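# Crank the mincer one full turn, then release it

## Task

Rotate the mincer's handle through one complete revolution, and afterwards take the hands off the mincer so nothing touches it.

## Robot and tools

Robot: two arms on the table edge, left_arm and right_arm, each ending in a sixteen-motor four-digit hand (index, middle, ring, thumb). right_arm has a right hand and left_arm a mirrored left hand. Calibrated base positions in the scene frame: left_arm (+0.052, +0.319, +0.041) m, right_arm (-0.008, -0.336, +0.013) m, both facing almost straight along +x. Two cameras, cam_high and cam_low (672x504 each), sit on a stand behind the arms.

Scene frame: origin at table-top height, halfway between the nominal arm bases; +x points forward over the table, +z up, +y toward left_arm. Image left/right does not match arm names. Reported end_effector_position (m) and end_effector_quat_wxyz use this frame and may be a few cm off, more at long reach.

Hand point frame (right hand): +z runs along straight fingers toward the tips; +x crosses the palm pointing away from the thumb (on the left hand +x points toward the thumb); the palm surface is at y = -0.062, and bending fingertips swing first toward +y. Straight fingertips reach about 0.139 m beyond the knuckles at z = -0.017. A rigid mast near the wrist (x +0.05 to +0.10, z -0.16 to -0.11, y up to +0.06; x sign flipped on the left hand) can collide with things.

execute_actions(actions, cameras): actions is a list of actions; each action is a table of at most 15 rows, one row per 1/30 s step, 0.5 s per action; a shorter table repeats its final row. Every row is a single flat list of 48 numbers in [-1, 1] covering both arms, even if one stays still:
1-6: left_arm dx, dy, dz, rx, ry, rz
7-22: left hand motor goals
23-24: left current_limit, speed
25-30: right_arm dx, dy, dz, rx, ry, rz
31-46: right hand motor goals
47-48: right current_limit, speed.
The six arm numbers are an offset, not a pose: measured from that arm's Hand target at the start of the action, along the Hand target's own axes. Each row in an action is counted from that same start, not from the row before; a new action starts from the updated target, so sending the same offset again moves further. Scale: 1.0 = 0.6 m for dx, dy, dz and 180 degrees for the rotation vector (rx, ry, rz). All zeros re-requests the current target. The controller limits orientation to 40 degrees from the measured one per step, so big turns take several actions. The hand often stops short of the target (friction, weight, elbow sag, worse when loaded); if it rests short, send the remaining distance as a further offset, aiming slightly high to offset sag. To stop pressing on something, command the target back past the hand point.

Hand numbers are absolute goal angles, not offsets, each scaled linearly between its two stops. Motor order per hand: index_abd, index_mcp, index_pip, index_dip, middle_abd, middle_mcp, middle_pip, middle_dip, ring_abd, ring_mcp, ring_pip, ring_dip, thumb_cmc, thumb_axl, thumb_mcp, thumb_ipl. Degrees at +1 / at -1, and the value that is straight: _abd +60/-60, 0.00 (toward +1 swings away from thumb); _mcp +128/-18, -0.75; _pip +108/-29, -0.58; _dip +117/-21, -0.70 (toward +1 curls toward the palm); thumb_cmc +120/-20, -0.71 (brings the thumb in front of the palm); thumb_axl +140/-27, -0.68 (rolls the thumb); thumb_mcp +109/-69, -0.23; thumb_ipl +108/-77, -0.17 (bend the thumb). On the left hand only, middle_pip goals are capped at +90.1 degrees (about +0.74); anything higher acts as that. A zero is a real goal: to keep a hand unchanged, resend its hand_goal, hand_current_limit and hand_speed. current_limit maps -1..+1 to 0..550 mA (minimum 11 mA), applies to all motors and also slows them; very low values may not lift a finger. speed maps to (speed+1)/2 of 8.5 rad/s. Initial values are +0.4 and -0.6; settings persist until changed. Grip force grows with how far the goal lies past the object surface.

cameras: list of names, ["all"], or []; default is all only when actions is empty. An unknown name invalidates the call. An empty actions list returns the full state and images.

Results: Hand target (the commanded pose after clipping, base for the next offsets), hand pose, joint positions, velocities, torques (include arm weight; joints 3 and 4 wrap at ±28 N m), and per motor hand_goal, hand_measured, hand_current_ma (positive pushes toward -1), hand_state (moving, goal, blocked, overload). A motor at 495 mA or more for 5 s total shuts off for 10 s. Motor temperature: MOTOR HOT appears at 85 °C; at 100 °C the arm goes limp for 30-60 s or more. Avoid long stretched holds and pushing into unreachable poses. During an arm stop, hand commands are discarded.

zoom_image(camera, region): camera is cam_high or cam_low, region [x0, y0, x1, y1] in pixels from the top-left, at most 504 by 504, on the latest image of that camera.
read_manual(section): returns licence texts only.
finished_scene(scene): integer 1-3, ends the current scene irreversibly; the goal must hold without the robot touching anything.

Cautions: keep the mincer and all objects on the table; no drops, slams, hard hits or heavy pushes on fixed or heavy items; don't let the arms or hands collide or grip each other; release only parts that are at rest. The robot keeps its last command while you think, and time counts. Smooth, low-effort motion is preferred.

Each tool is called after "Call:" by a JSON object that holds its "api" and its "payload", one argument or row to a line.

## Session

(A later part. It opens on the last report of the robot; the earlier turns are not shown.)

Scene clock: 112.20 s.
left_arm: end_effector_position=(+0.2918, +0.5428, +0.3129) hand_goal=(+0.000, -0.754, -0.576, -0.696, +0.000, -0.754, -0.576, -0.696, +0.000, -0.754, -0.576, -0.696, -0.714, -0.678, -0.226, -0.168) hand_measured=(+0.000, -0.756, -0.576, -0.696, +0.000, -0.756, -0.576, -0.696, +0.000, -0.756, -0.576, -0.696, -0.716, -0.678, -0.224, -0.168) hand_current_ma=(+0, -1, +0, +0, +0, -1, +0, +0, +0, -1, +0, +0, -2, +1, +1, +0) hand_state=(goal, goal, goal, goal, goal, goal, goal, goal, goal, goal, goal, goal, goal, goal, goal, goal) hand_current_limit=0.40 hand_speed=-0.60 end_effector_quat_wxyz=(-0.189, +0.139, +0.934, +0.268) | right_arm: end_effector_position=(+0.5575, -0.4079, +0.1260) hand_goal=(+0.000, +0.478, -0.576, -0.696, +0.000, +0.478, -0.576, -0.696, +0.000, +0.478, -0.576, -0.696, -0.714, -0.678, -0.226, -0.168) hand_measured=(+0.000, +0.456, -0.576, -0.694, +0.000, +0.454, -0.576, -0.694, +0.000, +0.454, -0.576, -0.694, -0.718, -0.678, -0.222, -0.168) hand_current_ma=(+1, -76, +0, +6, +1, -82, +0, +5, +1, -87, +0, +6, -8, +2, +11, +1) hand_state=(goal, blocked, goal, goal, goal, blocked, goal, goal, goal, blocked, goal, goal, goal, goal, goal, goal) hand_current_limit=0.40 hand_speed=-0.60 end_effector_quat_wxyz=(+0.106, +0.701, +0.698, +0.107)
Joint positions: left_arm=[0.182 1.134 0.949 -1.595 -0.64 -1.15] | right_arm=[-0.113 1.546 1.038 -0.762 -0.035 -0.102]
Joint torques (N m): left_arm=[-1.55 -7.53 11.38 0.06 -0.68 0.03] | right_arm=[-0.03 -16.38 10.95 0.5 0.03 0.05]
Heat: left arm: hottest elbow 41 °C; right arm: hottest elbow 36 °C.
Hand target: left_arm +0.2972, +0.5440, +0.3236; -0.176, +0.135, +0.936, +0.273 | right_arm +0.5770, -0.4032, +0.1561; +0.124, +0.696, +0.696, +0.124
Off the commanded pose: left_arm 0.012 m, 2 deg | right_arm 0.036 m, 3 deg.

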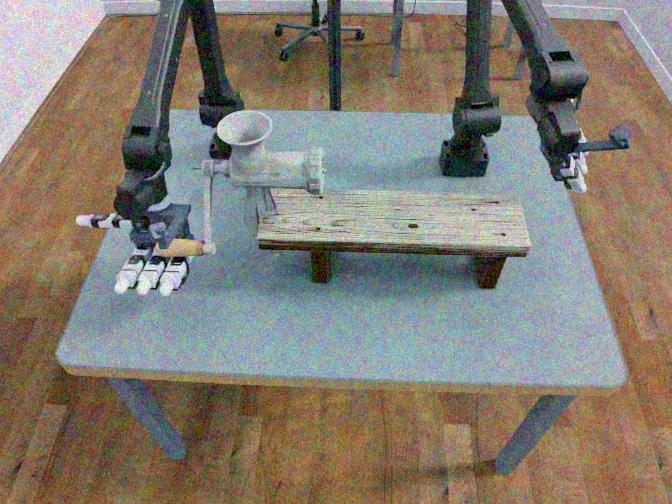

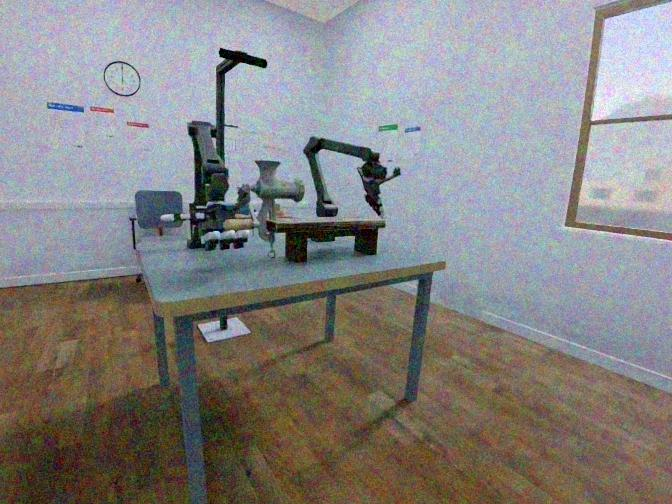

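Call:
{"api": "execute_actions", "payload": {
  "actions": [
    [[0,0,0,0,0,0,0,-0.754,-0.576,-0.696,0,-0.754,-0.576,-0.696,0,-0.754,-0.576,-0.696,-0.714,-0.678,-0.226,-0.168,0.4,-0.6,0,0.0225,-0.0185,0,0,0,0,0.479,-0.576,-0.696,0,0.479,-0.576,-0.696,0,0.479,-0.576,-0.696,-0.714,-0.678,-0.226,-0.168,0.4,-0.6]],
    [[0,0,0,0,0,0,0,-0.754,-0.576,-0.696,0,-0.754,-0.576,-0.696,0,-0.754,-0.576,-0.696,-0.714,-0.678,-0.226,-0.168,0.4,-0.6,0,0,0,0,0,0,0,0.479,0.372,0.246,0,0.479,0.372,0.246,0,0.479,0.372,0.246,-0.714,-0.678,-0.226,-0.168,0.4,-0.6]],
    [[0,0,0,0,0,0,0,-0.754,-0.576,-0.696,0,-0.754,-0.576,-0.696,0,-0.754,-0.576,-0.696,-0.714,-0.678,-0.226,-0.168,0.4,-0.6,0,0,0,0,0,0,0,0.479,0.372,0.246,0,0.479,0.372,0.246,0,0.479,0.372,0.246,-0.714,-0.678,-0.226,-0.168,0.4,-0.6]]
  ],
  "cameras": ["all"]
}}

Call:
{"api": "zoom_image", "payload": {
  "camera": "cam_high",
  "region": [70, 130, 270, 290]
}}

Call:
{"api": "zoom_image", "payload": {
  "camera": "cam_low",
  "region": [180, 170, 280, 250]
}}

Scene clock: 121.00 s.
left_arm: end_effector_position=(+0.2918, +0.5428, +0.3129) hand_goal=(+0.000, -0.754, -0.576, -0.696, +0.000, -0.754, -0.576, -0.696, +0.000, -0.754, -0.576, -0.696, -0.714, -0.678, -0.226, -0.168) hand_measured=(+0.000, -0.756, -0.576, -0.696, +0.000, -0.756, -0.576, -0.696, +0.000, -0.756, -0.576, -0.696, -0.716, -0.678, -0.224, -0.168) hand_current_ma=(+0, -1, +0, +0, +0, -1, +0, +0, +0, -1, +0, +0, -2, +1, +1, +0) hand_state=(goal, goal, goal, goal, goal, goal, goal, goal, goal, goal, goal, goal, goal, goal, goal, goal) hand_current_limit=0.40 hand_speed=-0.60 end_effector_quat_wxyz=(-0.189, +0.139, +0.934, +0.268) | right_arm: end_effector_position=(+0.5573, -0.4079, +0.1324) hand_goal=(+0.000, +0.478, +0.372, +0.246, +0.000, +0.478, +0.372, +0.246, +0.000, +0.478, +0.372, +0.246, -0.714, -0.678, -0.226, -0.168) hand_measured=(+0.000, +0.460, +0.368, +0.244, +0.000, +0.458, +0.362, +0.240, +0.002, +0.456, +0.350, +0.230, -0.716, -0.678, -0.222, -0.168) hand_current_ma=(+1, -62, -8, -6, +0, -69, -28, -16, +4, -75, -71, -46, -6, +2, +11, +1) hand_state=(goal, goal, goal, goal, goal, blocked, goal, goal, goal, blocked, blocked, goal, goal, goal, goal, goal) hand_current_limit=0.40 hand_speed=-0.60 end_effector_quat_wxyz=(+0.096, +0.702, +0.699, +0.099)
Joint positions: left_arm=[0.182 1.134 0.949 -1.595 -0.64 -1.15] | right_arm=[-0.113 1.546 1.067 -0.817 -0.034 -0.103]
Joint torques (N m): left_arm=[-1.61 -7.77 11.34 -0.05 -0.66 0.01] | right_arm=[0.26 -16.26 12.14 0.81 0.02 0.07]
Heat: left arm: hottest elbow 41 °C; right arm: hottest elbow 37 °C.
Hand target: left_arm +0.2972, +0.5440, +0.3236; -0.176, +0.135, +0.936, +0.273 | right_arm +0.5859, -0.4032, +0.1713; +0.124, +0.696, +0.696, +0.124
Off the commanded pose: left_arm 0.012 m, 2 deg | right_arm 0.049 m, 4 deg.

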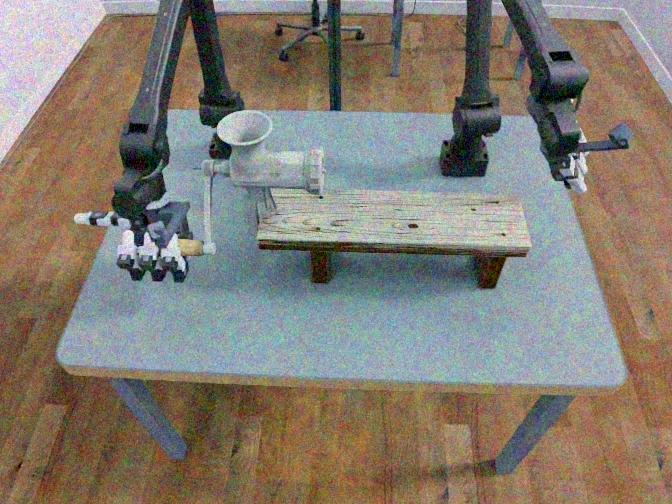

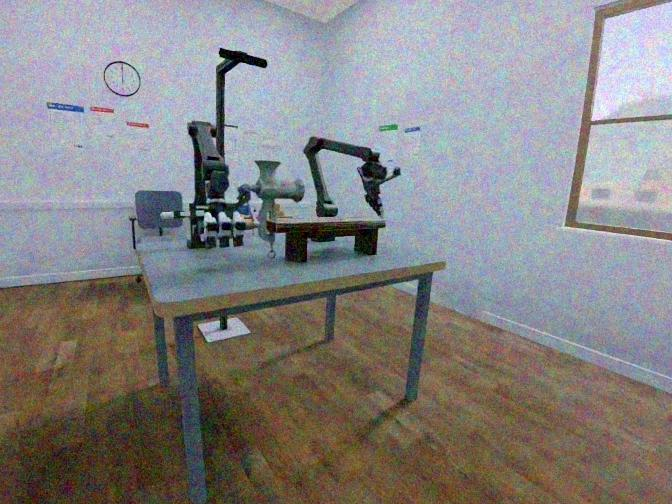

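Scaled by 2.520 from the camera's 672x504 image, which has a finer 960x720 frame.

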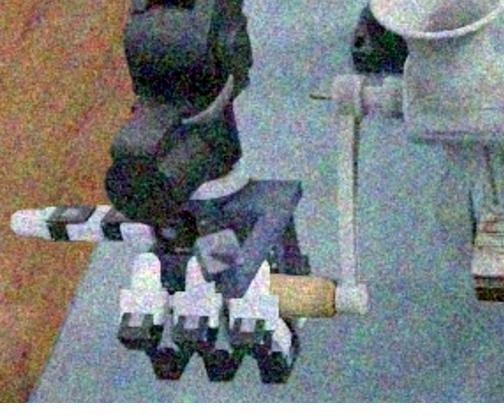

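Scaled by 5.040 from the camera's 672x504 image, which has a finer 960x720 frame.

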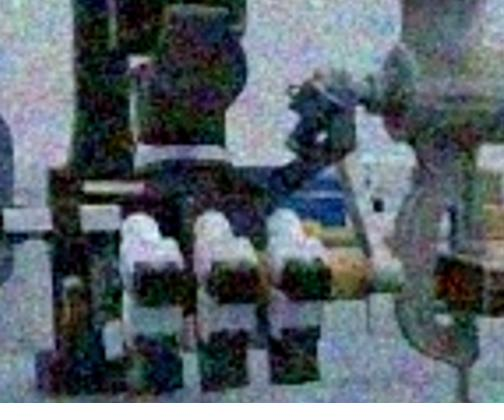

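Call:
{"api": "execute_actions", "payload": {
  "actions": [
    [[0,0,0,0,0,0,0,-0.754,-0.576,-0.696,0,-0.754,-0.576,-0.696,0,-0.754,-0.576,-0.696,-0.714,-0.678,-0.226,-0.168,0.4,-0.6,0,0.0453,-0.0172,0,0,0,0,0.479,0.372,0.246,0,0.479,0.372,0.246,0,0.479,0.372,0.246,-0.714,-0.678,-0.226,-0.168,0.4,-0.6]],
    [[0,0,0,0,0,0,0,-0.754,-0.576,-0.696,0,-0.754,-0.576,-0.696,0,-0.754,-0.576,-0.696,-0.714,-0.678,-0.226,-0.168,0.4,-0.6,0,0.0365,-0.0222,0,0,0,0,0.479,0.372,0.246,0,0.479,0.372,0.246,0,0.479,0.372,0.246,-0.714,-0.678,-0.226,-0.168,0.4,-0.6]],
    [[0,0,0,0,0,0,0,-0.754,-0.576,-0.696,0,-0.754,-0.576,-0.696,0,-0.754,-0.576,-0.696,-0.714,-0.678,-0.226,-0.168,0.4,-0.6,0,0.0325,-0.0308,0,0,0,0,0.479,0.372,0.246,0,0.479,0.372,0.246,0,0.479,0.372,0.246,-0.714,-0.678,-0.226,-0.168,0.4,-0.6]]
  ],
  "cameras": ["all"]
}}

Call:
{"api": "zoom_image", "payload": {
  "camera": "cam_high",
  "region": [70, 130, 270, 290]
}}

Call:
{"api": "zoom_image", "payload": {
  "camera": "cam_low",
  "region": [170, 140, 290, 240]
}}

Scene clock: 131.97 s.
left_arm: end_effector_position=(+0.2918, +0.5428, +0.3129) hand_goal=(+0.000, -0.754, -0.576, -0.696, +0.000, -0.754, -0.576, -0.696, +0.000, -0.754, -0.576, -0.696, -0.714, -0.678, -0.226, -0.168) hand_measured=(+0.000, -0.756, -0.576, -0.696, +0.000, -0.756, -0.576, -0.696, +0.000, -0.756, -0.576, -0.696, -0.716, -0.678, -0.224, -0.168) hand_current_ma=(+0, -1, +0, +0, +0, -1, +0, +0, +0, -1, +0, +0, -2, +1, +1, +0) hand_state=(goal, goal, goal, goal, goal, goal, goal, goal, goal, goal, goal, goal, goal, goal, goal, goal) hand_current_limit=0.40 hand_speed=-0.60 end_effector_quat_wxyz=(-0.189, +0.139, +0.934, +0.268) | right_arm: end_effector_position=(+0.5889, -0.4077, +0.1740) hand_goal=(+0.000, +0.478, +0.372, +0.246, +0.000, +0.478, +0.372, +0.246, +0.000, +0.478, +0.372, +0.246, -0.714, -0.678, -0.226, -0.168) hand_measured=(+0.000, +0.460, +0.368, +0.244, +0.000, +0.458, +0.368, +0.244, +0.002, +0.442, +0.368, +0.244, -0.716, -0.678, -0.222, -0.168) hand_current_ma=(+1, -59, -8, -6, +0, -65, -8, -5, +2, -131, -11, -7, -6, +2, +11, +1) hand_state=(goal, goal, goal, goal, goal, goal, goal, goal, goal, blocked, goal, goal, goal, goal, goal, goal) hand_current_limit=0.40 hand_speed=-0.60 end_effector_quat_wxyz=(+0.078, +0.702, +0.703, +0.081)
Joint positions: left_arm=[0.182 1.134 0.949 -1.595 -0.64 -1.15] | right_arm=[-0.105 1.599 1.271 -1.02 -0.028 -0.102]
Joint torques (N m): left_arm=[-1.55 -7.12 11.3 -0.06 -0.67 0] | right_arm=[0.26 -17.32 15.49 1.35 -0.14 0.16]
Motor temperatures (°C): left_arm=[26 30 41 28 28 28] | right_arm=[29 32 41 26 28 30]
Heat: left arm: hottest elbow 41 °C; right arm: hottest elbow 41 °C.
Hand target: left_arm +0.2972, +0.5440, +0.3236; -0.176, +0.135, +0.936, +0.273 | right_arm +0.6357, -0.4032, +0.2347; +0.124, +0.696, +0.696, +0.124
Off the commanded pose: left_arm 0.012 m, 2 deg | right_arm 0.077 m, 7 deg.

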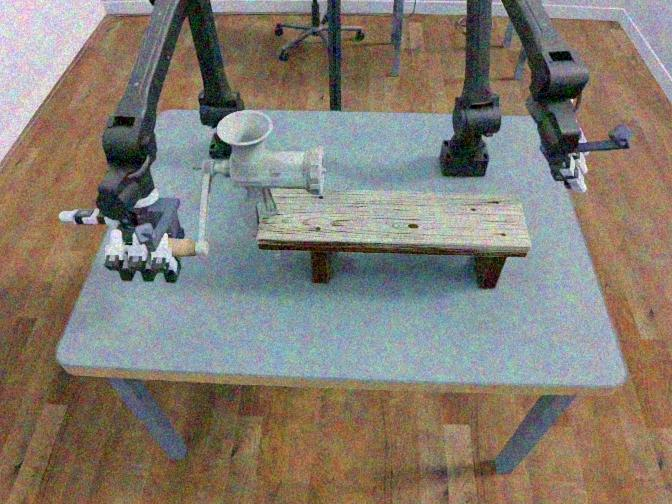

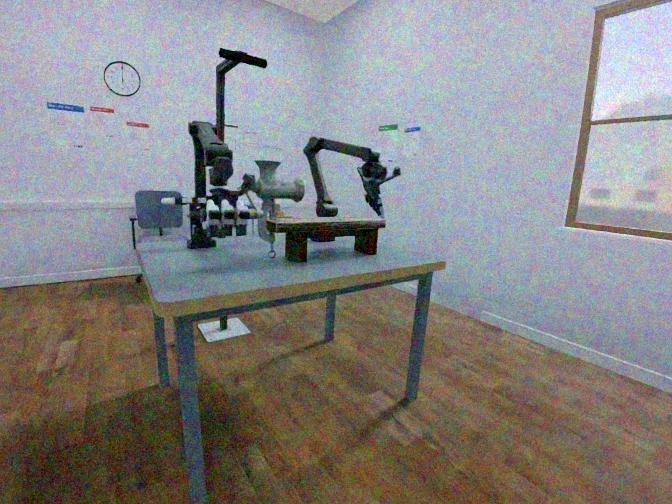

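Scaled by 2.520 from the camera's 672x504 image, which has a finer 960x720 frame.

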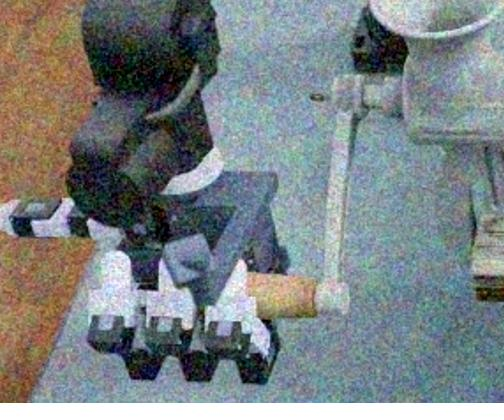

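Scaled by 4.200 from the camera's 672x504 image, which has a finer 960x720 frame.

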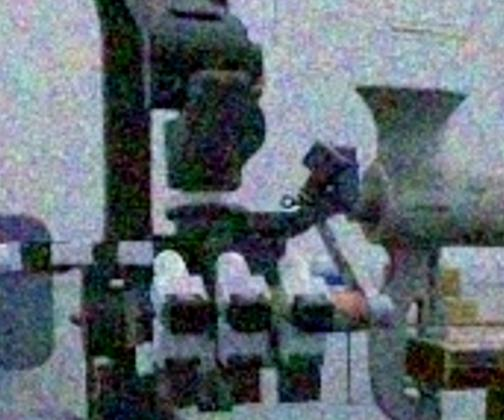

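Call:
{"api": "execute_actions", "payload": {
  "actions": [
    [[0,0,0,0,0,0,0,-0.754,-0.576,-0.696,0,-0.754,-0.576,-0.696,0,-0.754,-0.576,-0.696,-0.714,-0.678,-0.226,-0.168,0.4,-0.6,0,0.004,-0.05,0,0,0,0,0.479,0.372,0.246,0,0.479,0.372,0.246,0,0.479,0.372,0.246,-0.714,-0.678,-0.226,-0.168,0.4,-0.6]],
    [[0,0,0,0,0,0,0,-0.754,-0.576,-0.696,0,-0.754,-0.576,-0.696,0,-0.754,-0.576,-0.696,-0.714,-0.678,-0.226,-0.168,0.4,-0.6,0,0.004,-0.05,0,0,0,0,0.479,0.372,0.246,0,0.479,0.372,0.246,0,0.479,0.372,0.246,-0.714,-0.678,-0.226,-0.168,0.4,-0.6]],
    [[0,0,0,0,0,0,0,-0.754,-0.576,-0.696,0,-0.754,-0.576,-0.696,0,-0.754,-0.576,-0.696,-0.714,-0.678,-0.226,-0.168,0.4,-0.6,0,0.004,-0.045,0,0,0,0,0.479,0.372,0.246,0,0.479,0.372,0.246,0,0.479,0.372,0.246,-0.714,-0.678,-0.226,-0.168,0.4,-0.6]]
  ],
  "cameras": ["all"]
}}

Call:
{"api": "zoom_image", "payload": {
  "camera": "cam_high",
  "region": [70, 110, 270, 270]
}}

Call:
{"api": "zoom_image", "payload": {
  "camera": "cam_low",
  "region": [170, 140, 290, 240]
}}

Scene clock: 139.37 s.
left_arm: end_effector_position=(+0.2918, +0.5428, +0.3129) hand_goal=(+0.000, -0.754, -0.576, -0.696, +0.000, -0.754, -0.576, -0.696, +0.000, -0.754, -0.576, -0.696, -0.714, -0.678, -0.226, -0.168) hand_measured=(+0.000, -0.756, -0.576, -0.696, +0.000, -0.756, -0.576, -0.696, +0.000, -0.756, -0.576, -0.696, -0.716, -0.678, -0.224, -0.168) hand_current_ma=(+0, -1, +0, +0, +0, -1, +0, +0, +0, -1, +0, +0, -2, +1, +1, +0) hand_state=(goal, goal, goal, goal, goal, goal, goal, goal, goal, goal, goal, goal, goal, goal, goal, goal) hand_current_limit=0.40 hand_speed=-0.60 end_effector_quat_wxyz=(-0.189, +0.139, +0.934, +0.268) | right_arm: end_effector_position=(+0.6003, -0.4102, +0.2240) hand_goal=(+0.000, +0.478, +0.372, +0.246, +0.000, +0.478, +0.372, +0.246, +0.000, +0.478, +0.372, +0.246, -0.714, -0.678, -0.226, -0.168) hand_measured=(+0.000, +0.460, +0.368, +0.244, -0.016, +0.422, +0.358, +0.244, +0.006, +0.396, +0.358, +0.242, -0.716, -0.678, -0.222, -0.168) hand_current_ma=(+1, -59, -8, -6, -43, -220, -41, -5, +14, -354, -43, -9, -6, +2, +11, +1) hand_state=(goal, goal, goal, goal, goal, blocked, goal, goal, goal, blocked, goal, goal, goal, goal, goal, goal) hand_current_limit=0.40 hand_speed=-0.60 end_effector_quat_wxyz=(+0.073, +0.709, +0.697, +0.077)
Joint positions: left_arm=[0.182 1.134 0.949 -1.595 -0.64 -1.15] | right_arm=[-0.103 1.602 1.415 -1.173 -0.026 -0.082]
Joint torques (N m): left_arm=[-1.32 -7.53 11.3 -0.13 -0.68 -0.03] | right_arm=[-0.32 -25.35 14.02 -0.38 -0.2 -0.08]
Heat: left arm: hottest elbow 41 °C; right arm: hottest elbow 44 °C.
Hand target: left_arm +0.2972, +0.5440, +0.3236; -0.176, +0.135, +0.936, +0.273 | right_arm +0.6125, -0.4031, +0.3188; +0.124, +0.696, +0.696, +0.124
Off the commanded pose: left_arm 0.012 m, 2 deg | right_arm 0.096 m, 8 deg.

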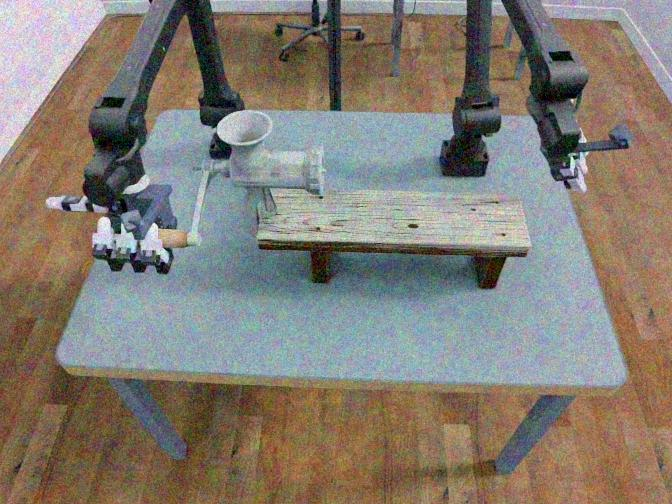

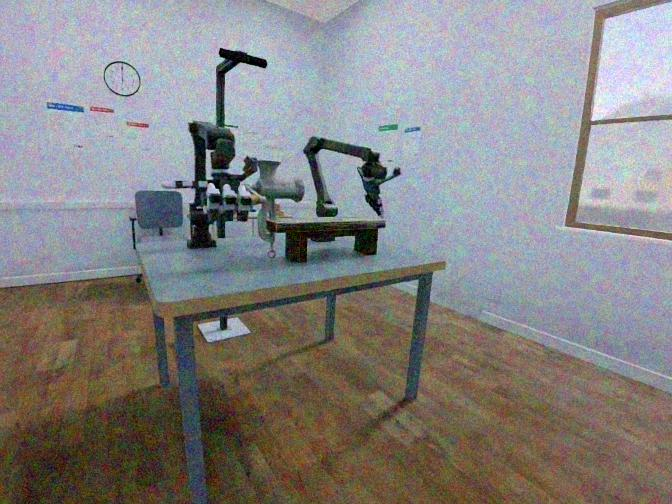

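Scaled by 2.520 from the camera's 672x504 image, which has a finer 960x720 frame.

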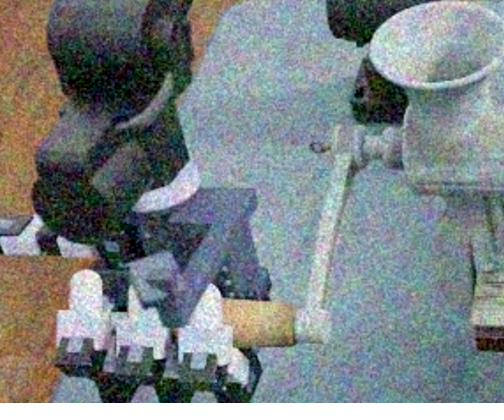

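Scaled by 4.200 from the camera's 672x504 image, which has a finer 960x720 frame.

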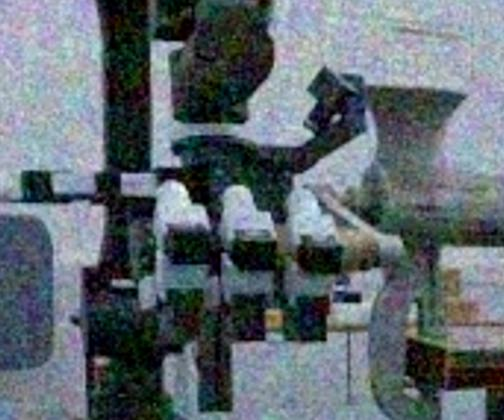

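Call:
{"api": "execute_actions", "payload": {
  "actions": [
    [[0,0,0,0,0,0,0,-0.754,-0.576,-0.696,0,-0.754,-0.576,-0.696,0,-0.754,-0.576,-0.696,-0.714,-0.678,-0.226,-0.168,0.4,-0.6,0,0.012,-0.045,0,0,0,0,0.479,0.372,0.246,0,0.479,0.372,0.246,0,0.479,0.372,0.246,-0.714,-0.678,-0.226,-0.168,0.4,-0.6]]
  ]
}}

Scene clock: 144.13 s.
left_arm: end_effector_position=(+0.2918, +0.5428, +0.3129) hand_goal=(+0.000, -0.754, -0.576, -0.696, +0.000, -0.754, -0.576, -0.696, +0.000, -0.754, -0.576, -0.696, -0.714, -0.678, -0.226, -0.168) hand_measured=(+0.000, -0.756, -0.576, -0.696, +0.000, -0.756, -0.576, -0.696, +0.000, -0.756, -0.576, -0.696, -0.716, -0.678, -0.224, -0.168) hand_current_ma=(+0, -1, +0, +0, +0, -1, +0, +0, +0, -1, +0, +0, -2, +1, +1, +0) hand_state=(goal, goal, goal, goal, goal, goal, goal, goal, goal, goal, goal, goal, goal, goal, goal, goal) hand_current_limit=0.40 hand_speed=-0.60 end_effector_quat_wxyz=(-0.189, +0.139, +0.934, +0.268) | right_arm: end_effector_position=(+0.6038, -0.4107, +0.2621) hand_goal=(+0.000, +0.478, +0.372, +0.246, +0.000, +0.478, +0.372, +0.246, +0.000, +0.478, +0.372, +0.246, -0.714, -0.678, -0.226, -0.168) hand_measured=(+0.000, +0.460, +0.368, +0.244, -0.018, +0.420, +0.356, +0.244, +0.008, +0.396, +0.354, +0.240, -0.716, -0.678, -0.222, -0.168) hand_current_ma=(+1, -59, -8, -6, -48, -233, -49, -5, +19, -354, -58, -13, -6, +2, +11, +1) hand_state=(goal, goal, goal, goal, goal, blocked, goal, goal, goal, blocked, goal, goal, goal, goal, goal, goal) hand_current_limit=0.40 hand_speed=-0.60 end_effector_quat_wxyz=(+0.080, +0.709, +0.696, +0.083)
Joint positions: left_arm=[0.182 1.134 0.949 -1.595 -0.64 -1.15] | right_arm=[-0.103 1.587 1.491 -1.246 -0.026 -0.08]
Joint torques (N m): left_arm=[-1.67 -7.65 11.32 -0.12 -0.65 -0.05] | right_arm=[-0.21 -24.23 13.82 -0.36 -0.21 -0.11]
Heat: left arm: hottest elbow 41 °C; right arm: hottest elbow 45 °C.
Hand target: left_arm +0.2972, +0.5440, +0.3236; -0.176, +0.135, +0.936, +0.273 | right_arm +0.6099, -0.4031, +0.3465; +0.124, +0.696, +0.696, +0.124
Off the commanded pose: left_arm 0.012 m, 2 deg | right_arm 0.085 m, 7 deg.

Call:
{"api": "execute_actions", "payload": {
  "actions": [
    [[0,0,0,0,0,0,0,-0.754,-0.576,-0.696,0,-0.754,-0.576,-0.696,0,-0.754,-0.576,-0.696,-0.714,-0.678,-0.226,-0.168,0.4,-0.6,0,-0.0083,-0.0385,0,0,0,0,0.479,0.372,0.246,0,0.479,0.372,0.246,0,0.479,0.372,0.246,-0.714,-0.678,-0.226,-0.168,0.4,-0.6]],
    [[0,0,0,0,0,0,0,-0.754,-0.576,-0.696,0,-0.754,-0.576,-0.696,0,-0.754,-0.576,-0.696,-0.714,-0.678,-0.226,-0.168,0.4,-0.6,0,-0.0083,-0.0385,0,0,0,0,0.479,0.372,0.246,0,0.479,0.372,0.246,0,0.479,0.372,0.246,-0.714,-0.678,-0.226,-0.168,0.4,-0.6]],
    [[0,0,0,0,0,0,0,-0.754,-0.576,-0.696,0,-0.754,-0.576,-0.696,0,-0.754,-0.576,-0.696,-0.714,-0.678,-0.226,-0.168,0.4,-0.6,0,-0.0187,-0.0352,0,0,0,0,0.479,0.372,0.246,0,0.479,0.372,0.246,0,0.479,0.372,0.246,-0.714,-0.678,-0.226,-0.168,0.4,-0.6]],
    [[0,0,0,0,0,0,0,-0.754,-0.576,-0.696,0,-0.754,-0.576,-0.696,0,-0.754,-0.576,-0.696,-0.714,-0.678,-0.226,-0.168,0.4,-0.6,0,-0.0187,-0.0352,0,0,0,0,0.479,0.372,0.246,0,0.479,0.372,0.246,0,0.479,0.372,0.246,-0.714,-0.678,-0.226,-0.168,0.4,-0.6]],
    [[0,0,0,0,0,0,0,-0.754,-0.576,-0.696,0,-0.754,-0.576,-0.696,0,-0.754,-0.576,-0.696,-0.714,-0.678,-0.226,-0.168,0.4,-0.6,0,-0.0262,-0.0298,0,0,0,0,0.479,0.372,0.246,0,0.479,0.372,0.246,0,0.479,0.372,0.246,-0.714,-0.678,-0.226,-0.168,0.4,-0.6]]
  ],
  "cameras": ["all"]
}}

Call:
{"api": "zoom_image", "payload": {
  "camera": "cam_high",
  "region": [70, 50, 270, 210]
}}

Call:
{"api": "zoom_image", "payload": {
  "camera": "cam_low",
  "region": [170, 110, 290, 210]
}}

Scene clock: 154.90 s.
left_arm: end_effector_position=(+0.2918, +0.5428, +0.3129) hand_goal=(+0.000, -0.754, -0.576, -0.696, +0.000, -0.754, -0.576, -0.696, +0.000, -0.754, -0.576, -0.696, -0.714, -0.678, -0.226, -0.168) hand_measured=(+0.000, -0.756, -0.576, -0.696, +0.000, -0.756, -0.576, -0.696, +0.000, -0.756, -0.576, -0.696, -0.716, -0.678, -0.224, -0.168) hand_current_ma=(+0, -1, +0, +0, +0, -1, +0, +0, +0, -1, +0, +0, -2, +1, +1, +0) hand_state=(goal, goal, goal, goal, goal, goal, goal, goal, goal, goal, goal, goal, goal, goal, goal, goal) hand_current_limit=0.40 hand_speed=-0.60 end_effector_quat_wxyz=(-0.189, +0.139, +0.934, +0.268) | right_arm: end_effector_position=(+0.5388, -0.4074, +0.3874) hand_goal=(+0.000, +0.478, +0.372, +0.246, +0.000, +0.478, +0.372, +0.246, +0.000, +0.478, +0.372, +0.246, -0.714, -0.678, -0.226, -0.168) hand_measured=(+0.000, +0.460, +0.368, +0.244, -0.022, +0.420, +0.354, +0.244, +0.008, +0.402, +0.350, +0.240, -0.716, -0.678, -0.222, -0.168) hand_current_ma=(+1, -59, -7, -6, -60, -233, -57, -5, +21, -320, -72, -17, -6, +2, +11, +1) hand_state=(goal, goal, goal, goal, blocked, blocked, goal, goal, goal, blocked, blocked, goal, goal, goal, goal, goal) hand_current_limit=0.40 hand_speed=-0.60 end_effector_quat_wxyz=(+0.105, +0.709, +0.689, +0.104)
Joint positions: left_arm=[0.182 1.134 0.949 -1.595 -0.64 -1.15] | right_arm=[-0.109 1.392 1.581 -1.463 -0.027 -0.076]
Joint torques (N m): left_arm=[-1.79 -7.41 11.21 0.01 -0.66 -0.03] | right_arm=[-1.38 -17.67 11.26 -0.31 -0.34 -0.32]
Heat: left arm: hottest elbow 41 °C; right arm: hottest elbow 45 °C.
Hand target: left_arm +0.2972, +0.5440, +0.3236; -0.176, +0.135, +0.936, +0.273 | right_arm +0.5280, -0.4029, +0.4295; +0.124, +0.696, +0.696, +0.124
Off the commanded pose: left_arm 0.012 m, 2 deg | right_arm 0.044 m, 4 deg.

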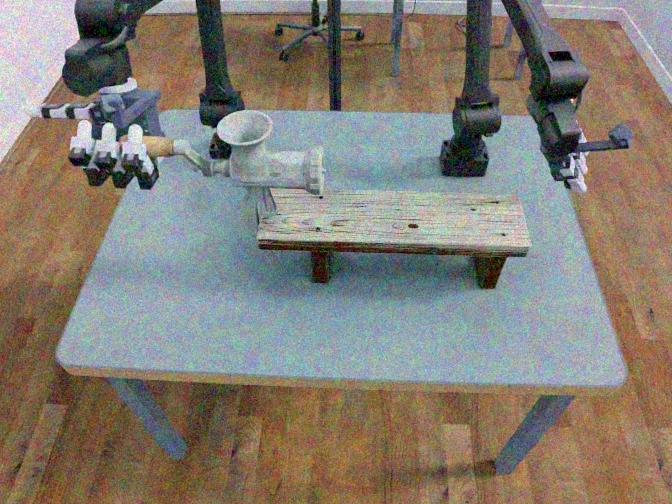

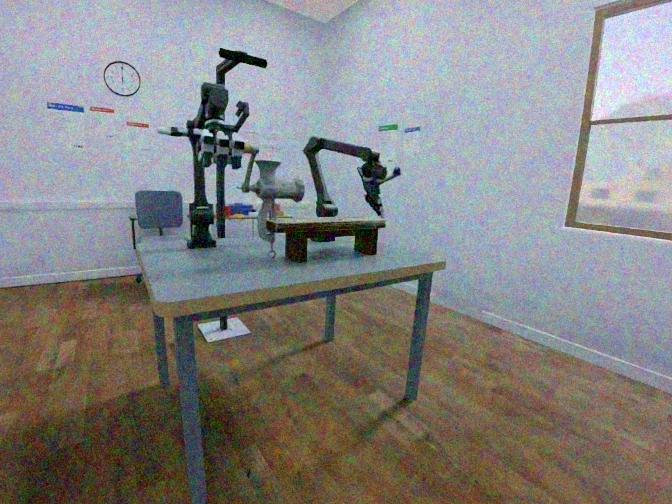

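Scaled by 2.520 from the camera's 672x504 image, which has a finer 960x720 frame.

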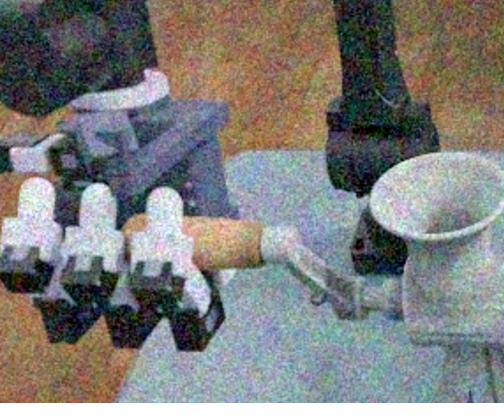

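Scaled by 4.200 from the camera's 672x504 image, which has a finer 960x720 frame.

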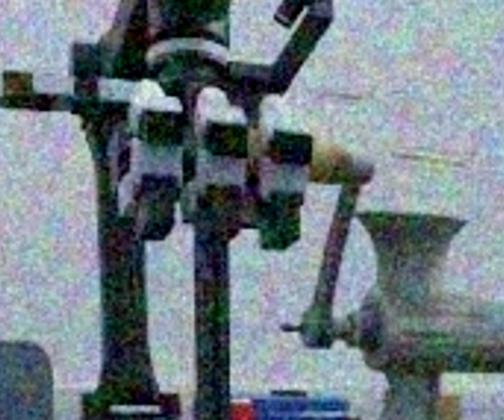

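Call:
{"api": "execute_actions", "payload": {
  "actions": [
    [[0,0,0,0,0,0,0,-0.754,-0.576,-0.696,0,-0.754,-0.576,-0.696,0,-0.754,-0.576,-0.696,-0.714,-0.678,-0.226,-0.168,0.4,-0.6,0,-0.0308,-0.0243,0,0,0,0,0.479,0.372,0.246,0,0.479,0.372,0.246,0,0.479,0.372,0.246,-0.714,-0.678,-0.226,-0.168,0.4,-0.6]],
    [[0,0,0,0,0,0,0,-0.754,-0.576,-0.696,0,-0.754,-0.576,-0.696,0,-0.754,-0.576,-0.696,-0.714,-0.678,-0.226,-0.168,0.4,-0.6,0,-0.0308,-0.0243,0,0,0,0,0.479,0.372,0.246,0,0.479,0.372,0.246,0,0.479,0.372,0.246,-0.714,-0.678,-0.226,-0.168,0.4,-0.6]],
    [[0,0,0,0,0,0,0,-0.754,-0.576,-0.696,0,-0.754,-0.576,-0.696,0,-0.754,-0.576,-0.696,-0.714,-0.678,-0.226,-0.168,0.4,-0.6,0,-0.0308,-0.0243,0,0,0,0,0.479,0.372,0.246,0,0.479,0.372,0.246,0,0.479,0.372,0.246,-0.714,-0.678,-0.226,-0.168,0.4,-0.6]],
    [[0,0,0,0,0,0,0,-0.754,-0.576,-0.696,0,-0.754,-0.576,-0.696,0,-0.754,-0.576,-0.696,-0.714,-0.678,-0.226,-0.168,0.4,-0.6,0,-0.0377,-0.0032,0,0,0,0,0.479,0.372,0.246,0,0.479,0.372,0.246,0,0.479,0.372,0.246,-0.714,-0.678,-0.226,-0.168,0.4,-0.6]],
    [[0,0,0,0,0,0,0,-0.754,-0.576,-0.696,0,-0.754,-0.576,-0.696,0,-0.754,-0.576,-0.696,-0.714,-0.678,-0.226,-0.168,0.4,-0.6,0,-0.0377,-0.0032,0,0,0,0,0.479,0.372,0.246,0,0.479,0.372,0.246,0,0.479,0.372,0.246,-0.714,-0.678,-0.226,-0.168,0.4,-0.6]]
  ],
  "cameras": ["all"]
}}

Call:
{"api": "zoom_image", "payload": {
  "camera": "cam_high",
  "region": [70, 30, 270, 190]
}}

Scene clock: 168.73 s.
left_arm: end_effector_position=(+0.2918, +0.5428, +0.3129) hand_goal=(+0.000, -0.754, -0.576, -0.696, +0.000, -0.754, -0.576, -0.696, +0.000, -0.754, -0.576, -0.696, -0.714, -0.678, -0.226, -0.168) hand_measured=(+0.000, -0.756, -0.576, -0.696, +0.000, -0.756, -0.576, -0.696, +0.000, -0.756, -0.576, -0.696, -0.716, -0.678, -0.224, -0.168) hand_current_ma=(+0, -1, +0, +0, +0, -1, +0, +0, +0, -1, +0, +0, -2, +1, +1, +0) hand_state=(goal, goal, goal, goal, goal, goal, goal, goal, goal, goal, goal, goal, goal, goal, goal, goal) hand_current_limit=0.40 hand_speed=-0.60 end_effector_quat_wxyz=(-0.189, +0.139, +0.934, +0.268) | right_arm: end_effector_position=(+0.4329, -0.4063, +0.4181) hand_goal=(+0.000, +0.478, +0.372, +0.246, +0.000, +0.478, +0.372, +0.246, +0.000, +0.478, +0.372, +0.246, -0.714, -0.678, -0.226, -0.168) hand_measured=(+0.000, +0.460, +0.370, +0.244, -0.022, +0.426, +0.358, +0.244, +0.006, +0.404, +0.358, +0.240, -0.716, -0.678, -0.222, -0.168) hand_current_ma=(+1, -58, -7, -6, -60, -202, -43, -5, +15, -314, -38, -17, -6, +2, +11, +1) hand_state=(goal, goal, goal, goal, blocked, blocked, goal, goal, goal, blocked, goal, goal, goal, goal, goal, goal) hand_current_limit=0.40 hand_speed=-0.60 end_effector_quat_wxyz=(+0.110, +0.707, +0.690, +0.110)
Joint positions: left_arm=[0.182 1.134 0.949 -1.595 -0.64 -1.15] | right_arm=[-0.145 1.134 1.433 -1.559 -0.04 -0.113]
Joint torques (N m): left_arm=[-1.38 -7.77 11.36 -0.14 -0.69 0] | right_arm=[-1.73 -12.92 8.5 0.34 -0.37 -0.33]
Heat: left arm: hottest elbow 41 °C; right arm: hottest elbow 44 °C.
Hand target: left_arm +0.2972, +0.5440, +0.3236; -0.176, +0.135, +0.936, +0.273 | right_arm +0.4171, -0.4030, +0.4396; +0.124, +0.696, +0.696, +0.124
Off the commanded pose: left_arm 0.012 m, 2 deg | right_arm 0.027 m, 3 deg.

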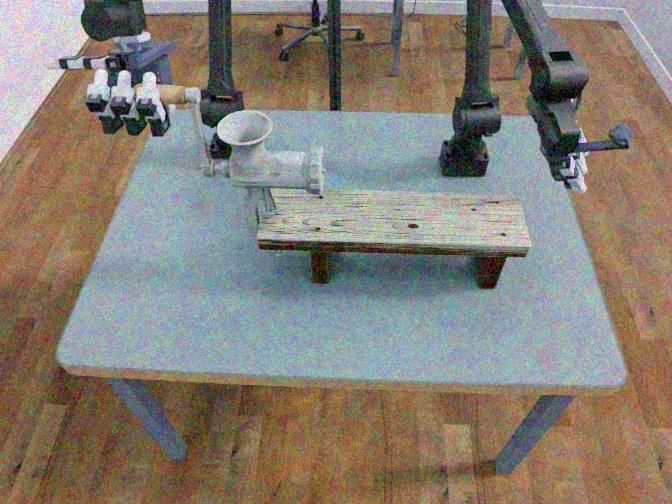

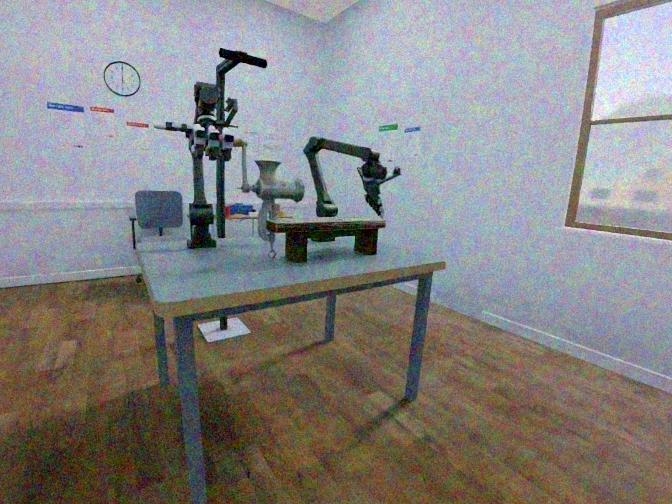

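Scaled by 2.520 from the camera's 672x504 image, which has a finer 960x720 frame.

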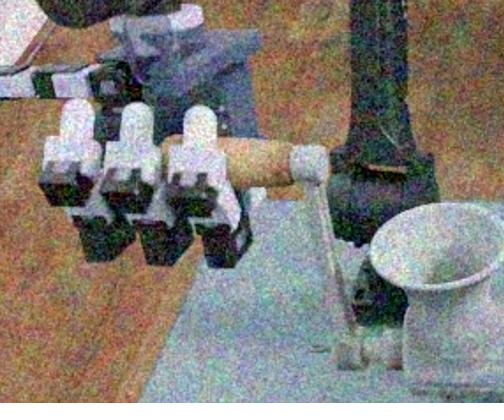

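Call:
{"api": "execute_actions", "payload": {
  "actions": [
    [[0,0,0,0,0,0,0,-0.754,-0.576,-0.696,0,-0.754,-0.576,-0.696,0,-0.754,-0.576,-0.696,-0.714,-0.678,-0.226,-0.168,0.4,-0.6,0,-0.0377,-0.0032,0,0,0,0,0.479,0.372,0.246,0,0.479,0.372,0.246,0,0.479,0.372,0.246,-0.714,-0.678,-0.226,-0.168,0.4,-0.6]],
    [[0,0,0,0,0,0,0,-0.754,-0.576,-0.696,0,-0.754,-0.576,-0.696,0,-0.754,-0.576,-0.696,-0.714,-0.678,-0.226,-0.168,0.4,-0.6,0,-0.0377,-0.0032,0,0,0,0,0.479,0.372,0.246,0,0.479,0.372,0.246,0,0.479,0.372,0.246,-0.714,-0.678,-0.226,-0.168,0.4,-0.6]],
    [[0,0,0,0,0,0,0,-0.754,-0.576,-0.696,0,-0.754,-0.576,-0.696,0,-0.754,-0.576,-0.696,-0.714,-0.678,-0.226,-0.168,0.4,-0.6,-0.003,-0.0375,0.0033,0,0,0,0,0.479,0.372,0.246,0,0.479,0.372,0.246,0,0.479,0.372,0.246,-0.714,-0.678,-0.226,-0.168,0.4,-0.6]],
    [[0,0,0,0,0,0,0,-0.754,-0.576,-0.696,0,-0.754,-0.576,-0.696,0,-0.754,-0.576,-0.696,-0.714,-0.678,-0.226,-0.168,0.4,-0.6,-0.003,-0.0375,0.0033,0,0,0,0,0.479,0.372,0.246,0,0.479,0.372,0.246,0,0.479,0.372,0.246,-0.714,-0.678,-0.226,-0.168,0.4,-0.6]],
    [[0,0,0,0,0,0,0,-0.754,-0.576,-0.696,0,-0.754,-0.576,-0.696,0,-0.754,-0.576,-0.696,-0.714,-0.678,-0.226,-0.168,0.4,-0.6,0,-0.035,0.0121,0,0,0,0,0.479,0.372,0.246,0,0.479,0.372,0.246,0,0.479,0.372,0.246,-0.714,-0.678,-0.226,-0.168,0.4,-0.6]],
    [[0,0,0,0,0,0,0,-0.754,-0.576,-0.696,0,-0.754,-0.576,-0.696,0,-0.754,-0.576,-0.696,-0.714,-0.678,-0.226,-0.168,0.4,-0.6,0,-0.035,0.0121,0,0,0,0,0.479,0.372,0.246,0,0.479,0.372,0.246,0,0.479,0.372,0.246,-0.714,-0.678,-0.226,-0.168,0.4,-0.6]]
  ],
  "cameras": ["all"]
}}

Call:
{"api": "zoom_image", "payload": {
  "camera": "cam_high",
  "region": [90, 50, 290, 210]
}}

Call:
{"api": "zoom_image", "payload": {
  "camera": "cam_low",
  "region": [170, 110, 290, 210]
}}

Scene clock: 182.50 s.
left_arm: end_effector_position=(+0.2918, +0.5428, +0.3129) hand_goal=(+0.000, -0.754, -0.576, -0.696, +0.000, -0.754, -0.576, -0.696, +0.000, -0.754, -0.576, -0.696, -0.714, -0.678, -0.226, -0.168) hand_measured=(+0.000, -0.756, -0.576, -0.696, +0.000, -0.756, -0.576, -0.696, +0.000, -0.756, -0.576, -0.696, -0.716, -0.678, -0.224, -0.168) hand_current_ma=(+0, -1, +0, +0, +0, -1, +0, +0, +0, -1, +0, +0, -2, +1, +1, +0) hand_state=(goal, goal, goal, goal, goal, goal, goal, goal, goal, goal, goal, goal, goal, goal, goal, goal) hand_current_limit=0.40 hand_speed=-0.60 end_effector_quat_wxyz=(-0.189, +0.139, +0.934, +0.268) | right_arm: end_effector_position=(+0.3192, -0.4062, +0.3553) hand_goal=(+0.000, +0.478, +0.372, +0.246, +0.000, +0.478, +0.372, +0.246, +0.000, +0.478, +0.372, +0.246, -0.714, -0.678, -0.226, -0.168) hand_measured=(+0.000, +0.462, +0.370, +0.244, -0.022, +0.422, +0.354, +0.244, +0.014, +0.400, +0.346, +0.240, -0.716, -0.678, -0.222, -0.168) hand_current_ma=(+1, -56, -6, -6, -60, -227, -56, -5, +38, -328, -86, -18, -6, +2, +11, +1) hand_state=(goal, goal, goal, goal, blocked, blocked, goal, goal, goal, blocked, blocked, goal, goal, goal, goal, goal) hand_current_limit=0.40 hand_speed=-0.60 end_effector_quat_wxyz=(+0.097, +0.703, +0.696, +0.111)
Joint positions: left_arm=[0.182 1.134 0.949 -1.595 -0.64 -1.15] | right_arm=[-0.247 0.82 1.09 -1.557 -0.089 -0.224]
Joint torques (N m): left_arm=[-1.38 -7.36 11.43 -0.01 -0.67 -0.03] | right_arm=[-3.37 -9.64 8.75 -0.01 -0.07 -0.36]
Heat: left arm: hottest elbow 41 °C; right arm: hottest elbow 43 °C.
Hand target: left_arm +0.2972, +0.5440, +0.3236; -0.176, +0.135, +0.936, +0.273 | right_arm +0.2980, -0.4067, +0.3802; +0.124, +0.696, +0.696, +0.124
Off the commanded pose: left_arm 0.012 m, 2 deg | right_arm 0.033 m, 4 deg.

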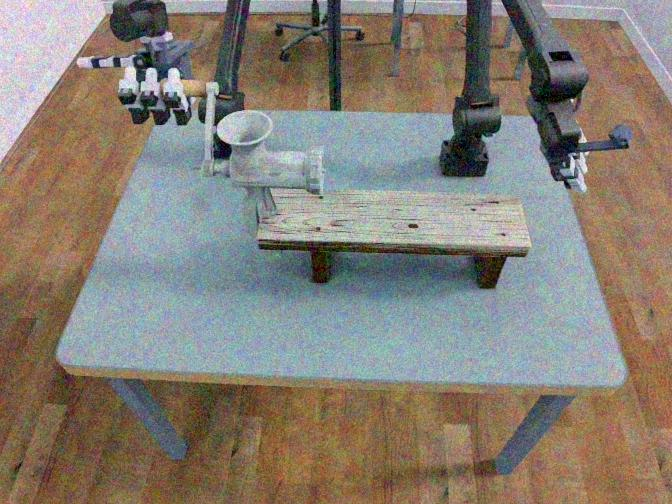

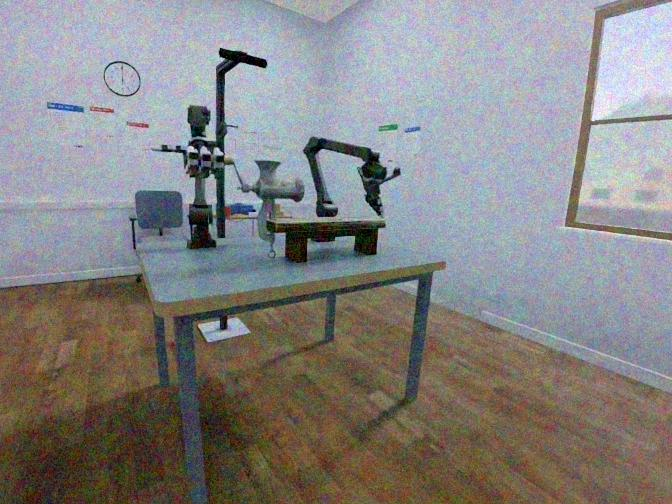

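Scaled by 2.520 from the camera's 672x504 image, which has a finer 960x720 frame.

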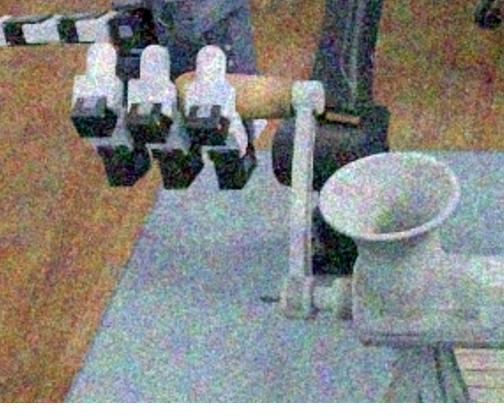

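Scaled by 4.200 from the camera's 672x504 image, which has a finer 960x720 frame.

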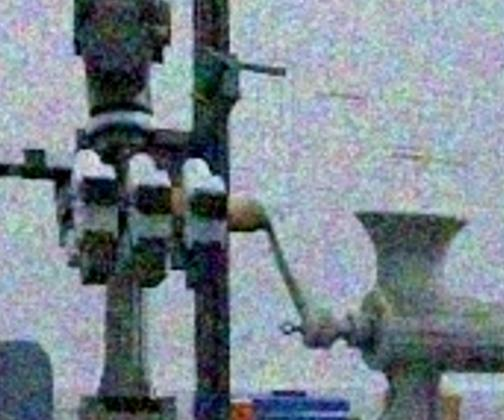

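Call:
{"api": "execute_actions", "payload": {
  "actions": [
    [[0,0,0,0,0,0,0,-0.754,-0.576,-0.696,0,-0.754,-0.576,-0.696,0,-0.754,-0.576,-0.696,-0.714,-0.678,-0.226,-0.168,0.4,-0.6,-0.004,-0.0218,0.0352,0,0,0,0,0.479,0.372,0.246,0,0.479,0.372,0.246,0,0.479,0.372,0.246,-0.714,-0.678,-0.226,-0.168,0.4,-0.6]],
    [[0,0,0,0,0,0,0,-0.754,-0.576,-0.696,0,-0.754,-0.576,-0.696,0,-0.754,-0.576,-0.696,-0.714,-0.678,-0.226,-0.168,0.4,-0.6,-0.004,-0.0218,0.0352,0,0,0,0,0.479,0.372,0.246,0,0.479,0.372,0.246,0,0.479,0.372,0.246,-0.714,-0.678,-0.226,-0.168,0.4,-0.6]],
    [[0,0,0,0,0,0,0,-0.754,-0.576,-0.696,0,-0.754,-0.576,-0.696,0,-0.754,-0.576,-0.696,-0.714,-0.678,-0.226,-0.168,0.4,-0.6,0,-0.0218,0.0352,0,0,0,0,0.479,0.372,0.246,0,0.479,0.372,0.246,0,0.479,0.372,0.246,-0.714,-0.678,-0.226,-0.168,0.4,-0.6]],
    [[0,0,0,0,0,0,0,-0.754,-0.576,-0.696,0,-0.754,-0.576,-0.696,0,-0.754,-0.576,-0.696,-0.714,-0.678,-0.226,-0.168,0.4,-0.6,0,-0.0218,0.0352,0,0,0,0,0.479,0.372,0.246,0,0.479,0.372,0.246,0,0.479,0.372,0.246,-0.714,-0.678,-0.226,-0.168,0.4,-0.6]]
  ],
  "cameras": ["all"]
}}

Call:
{"api": "zoom_image", "payload": {
  "camera": "cam_high",
  "region": [90, 50, 290, 210]
}}

Call:
{"api": "zoom_image", "payload": {
  "camera": "cam_low",
  "region": [170, 130, 290, 230]
}}

Scene clock: 192.13 s.
left_arm: end_effector_position=(+0.2918, +0.5428, +0.3129) hand_goal=(+0.000, -0.754, -0.576, -0.696, +0.000, -0.754, -0.576, -0.696, +0.000, -0.754, -0.576, -0.696, -0.714, -0.678, -0.226, -0.168) hand_measured=(+0.000, -0.756, -0.576, -0.696, +0.000, -0.756, -0.576, -0.696, +0.000, -0.756, -0.576, -0.696, -0.716, -0.678, -0.224, -0.168) hand_current_ma=(+0, -1, +0, +0, +0, -1, +0, +0, +0, -1, +0, +0, -2, +1, +1, +0) hand_state=(goal, goal, goal, goal, goal, goal, goal, goal, goal, goal, goal, goal, goal, goal, goal, goal) hand_current_limit=0.40 hand_speed=-0.60 end_effector_quat_wxyz=(-0.189, +0.139, +0.934, +0.268) | right_arm: end_effector_position=(+0.2907, -0.4072, +0.2885) hand_goal=(+0.000, +0.478, +0.372, +0.246, +0.000, +0.478, +0.372, +0.246, +0.000, +0.478, +0.372, +0.246, -0.714, -0.678, -0.226, -0.168) hand_measured=(+0.000, +0.462, +0.370, +0.244, -0.018, +0.424, +0.356, +0.244, +0.022, +0.402, +0.336, +0.236, -0.716, -0.678, -0.222, -0.168) hand_current_ma=(+1, -56, -6, -6, -51, -212, -49, -5, +62, -322, -124, -29, -6, +2, +11, +1) hand_state=(goal, goal, goal, goal, goal, blocked, goal, goal, blocked, blocked, blocked, goal, goal, goal, goal, goal) hand_current_limit=0.40 hand_speed=-0.60 end_effector_quat_wxyz=(+0.124, +0.693, +0.698, +0.133)
Joint positions: left_arm=[0.182 1.134 0.949 -1.595 -0.64 -1.15] | right_arm=[-0.313 0.658 0.82 -1.388 -0.124 -0.297]
Joint torques (N m): left_arm=[-1.61 -7.71 11.23 -0.12 -0.62 -0.02] | right_arm=[-3.6 -3.55 6.98 0.25 0.24 -0.25]
Heat: left arm: hottest elbow 41 °C; right arm: hottest elbow 43 °C.
Hand target: left_arm +0.2972, +0.5440, +0.3236; -0.176, +0.135, +0.936, +0.273 | right_arm +0.2781, -0.4115, +0.2828; +0.124, +0.696, +0.696, +0.124
Off the commanded pose: left_arm 0.012 m, 2 deg | right_arm 0.015 m, 1 deg.

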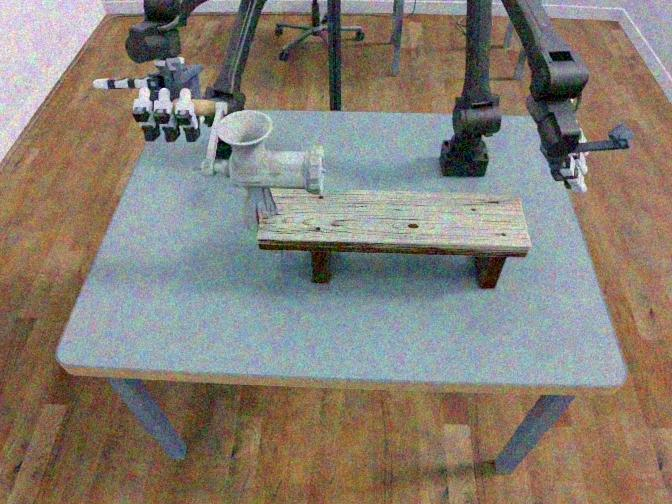

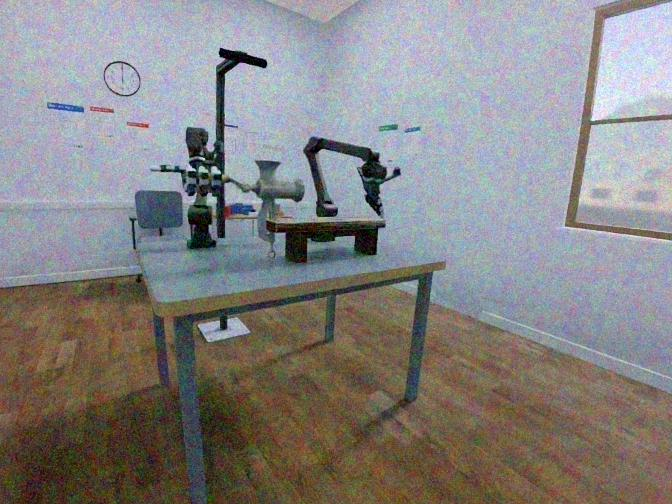

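Scaled by 2.520 from the camera's 672x504 image, which has a finer 960x720 frame.

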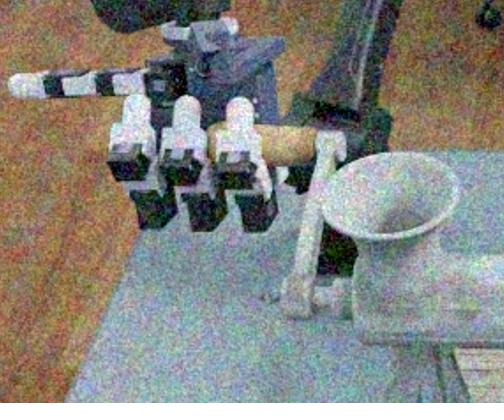

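Scaled by 4.200 from the camera's 672x504 image, which has a finer 960x720 frame.

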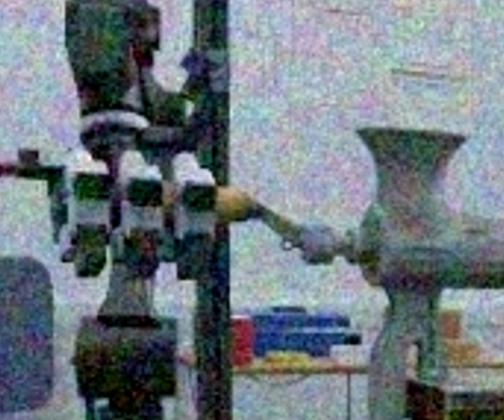

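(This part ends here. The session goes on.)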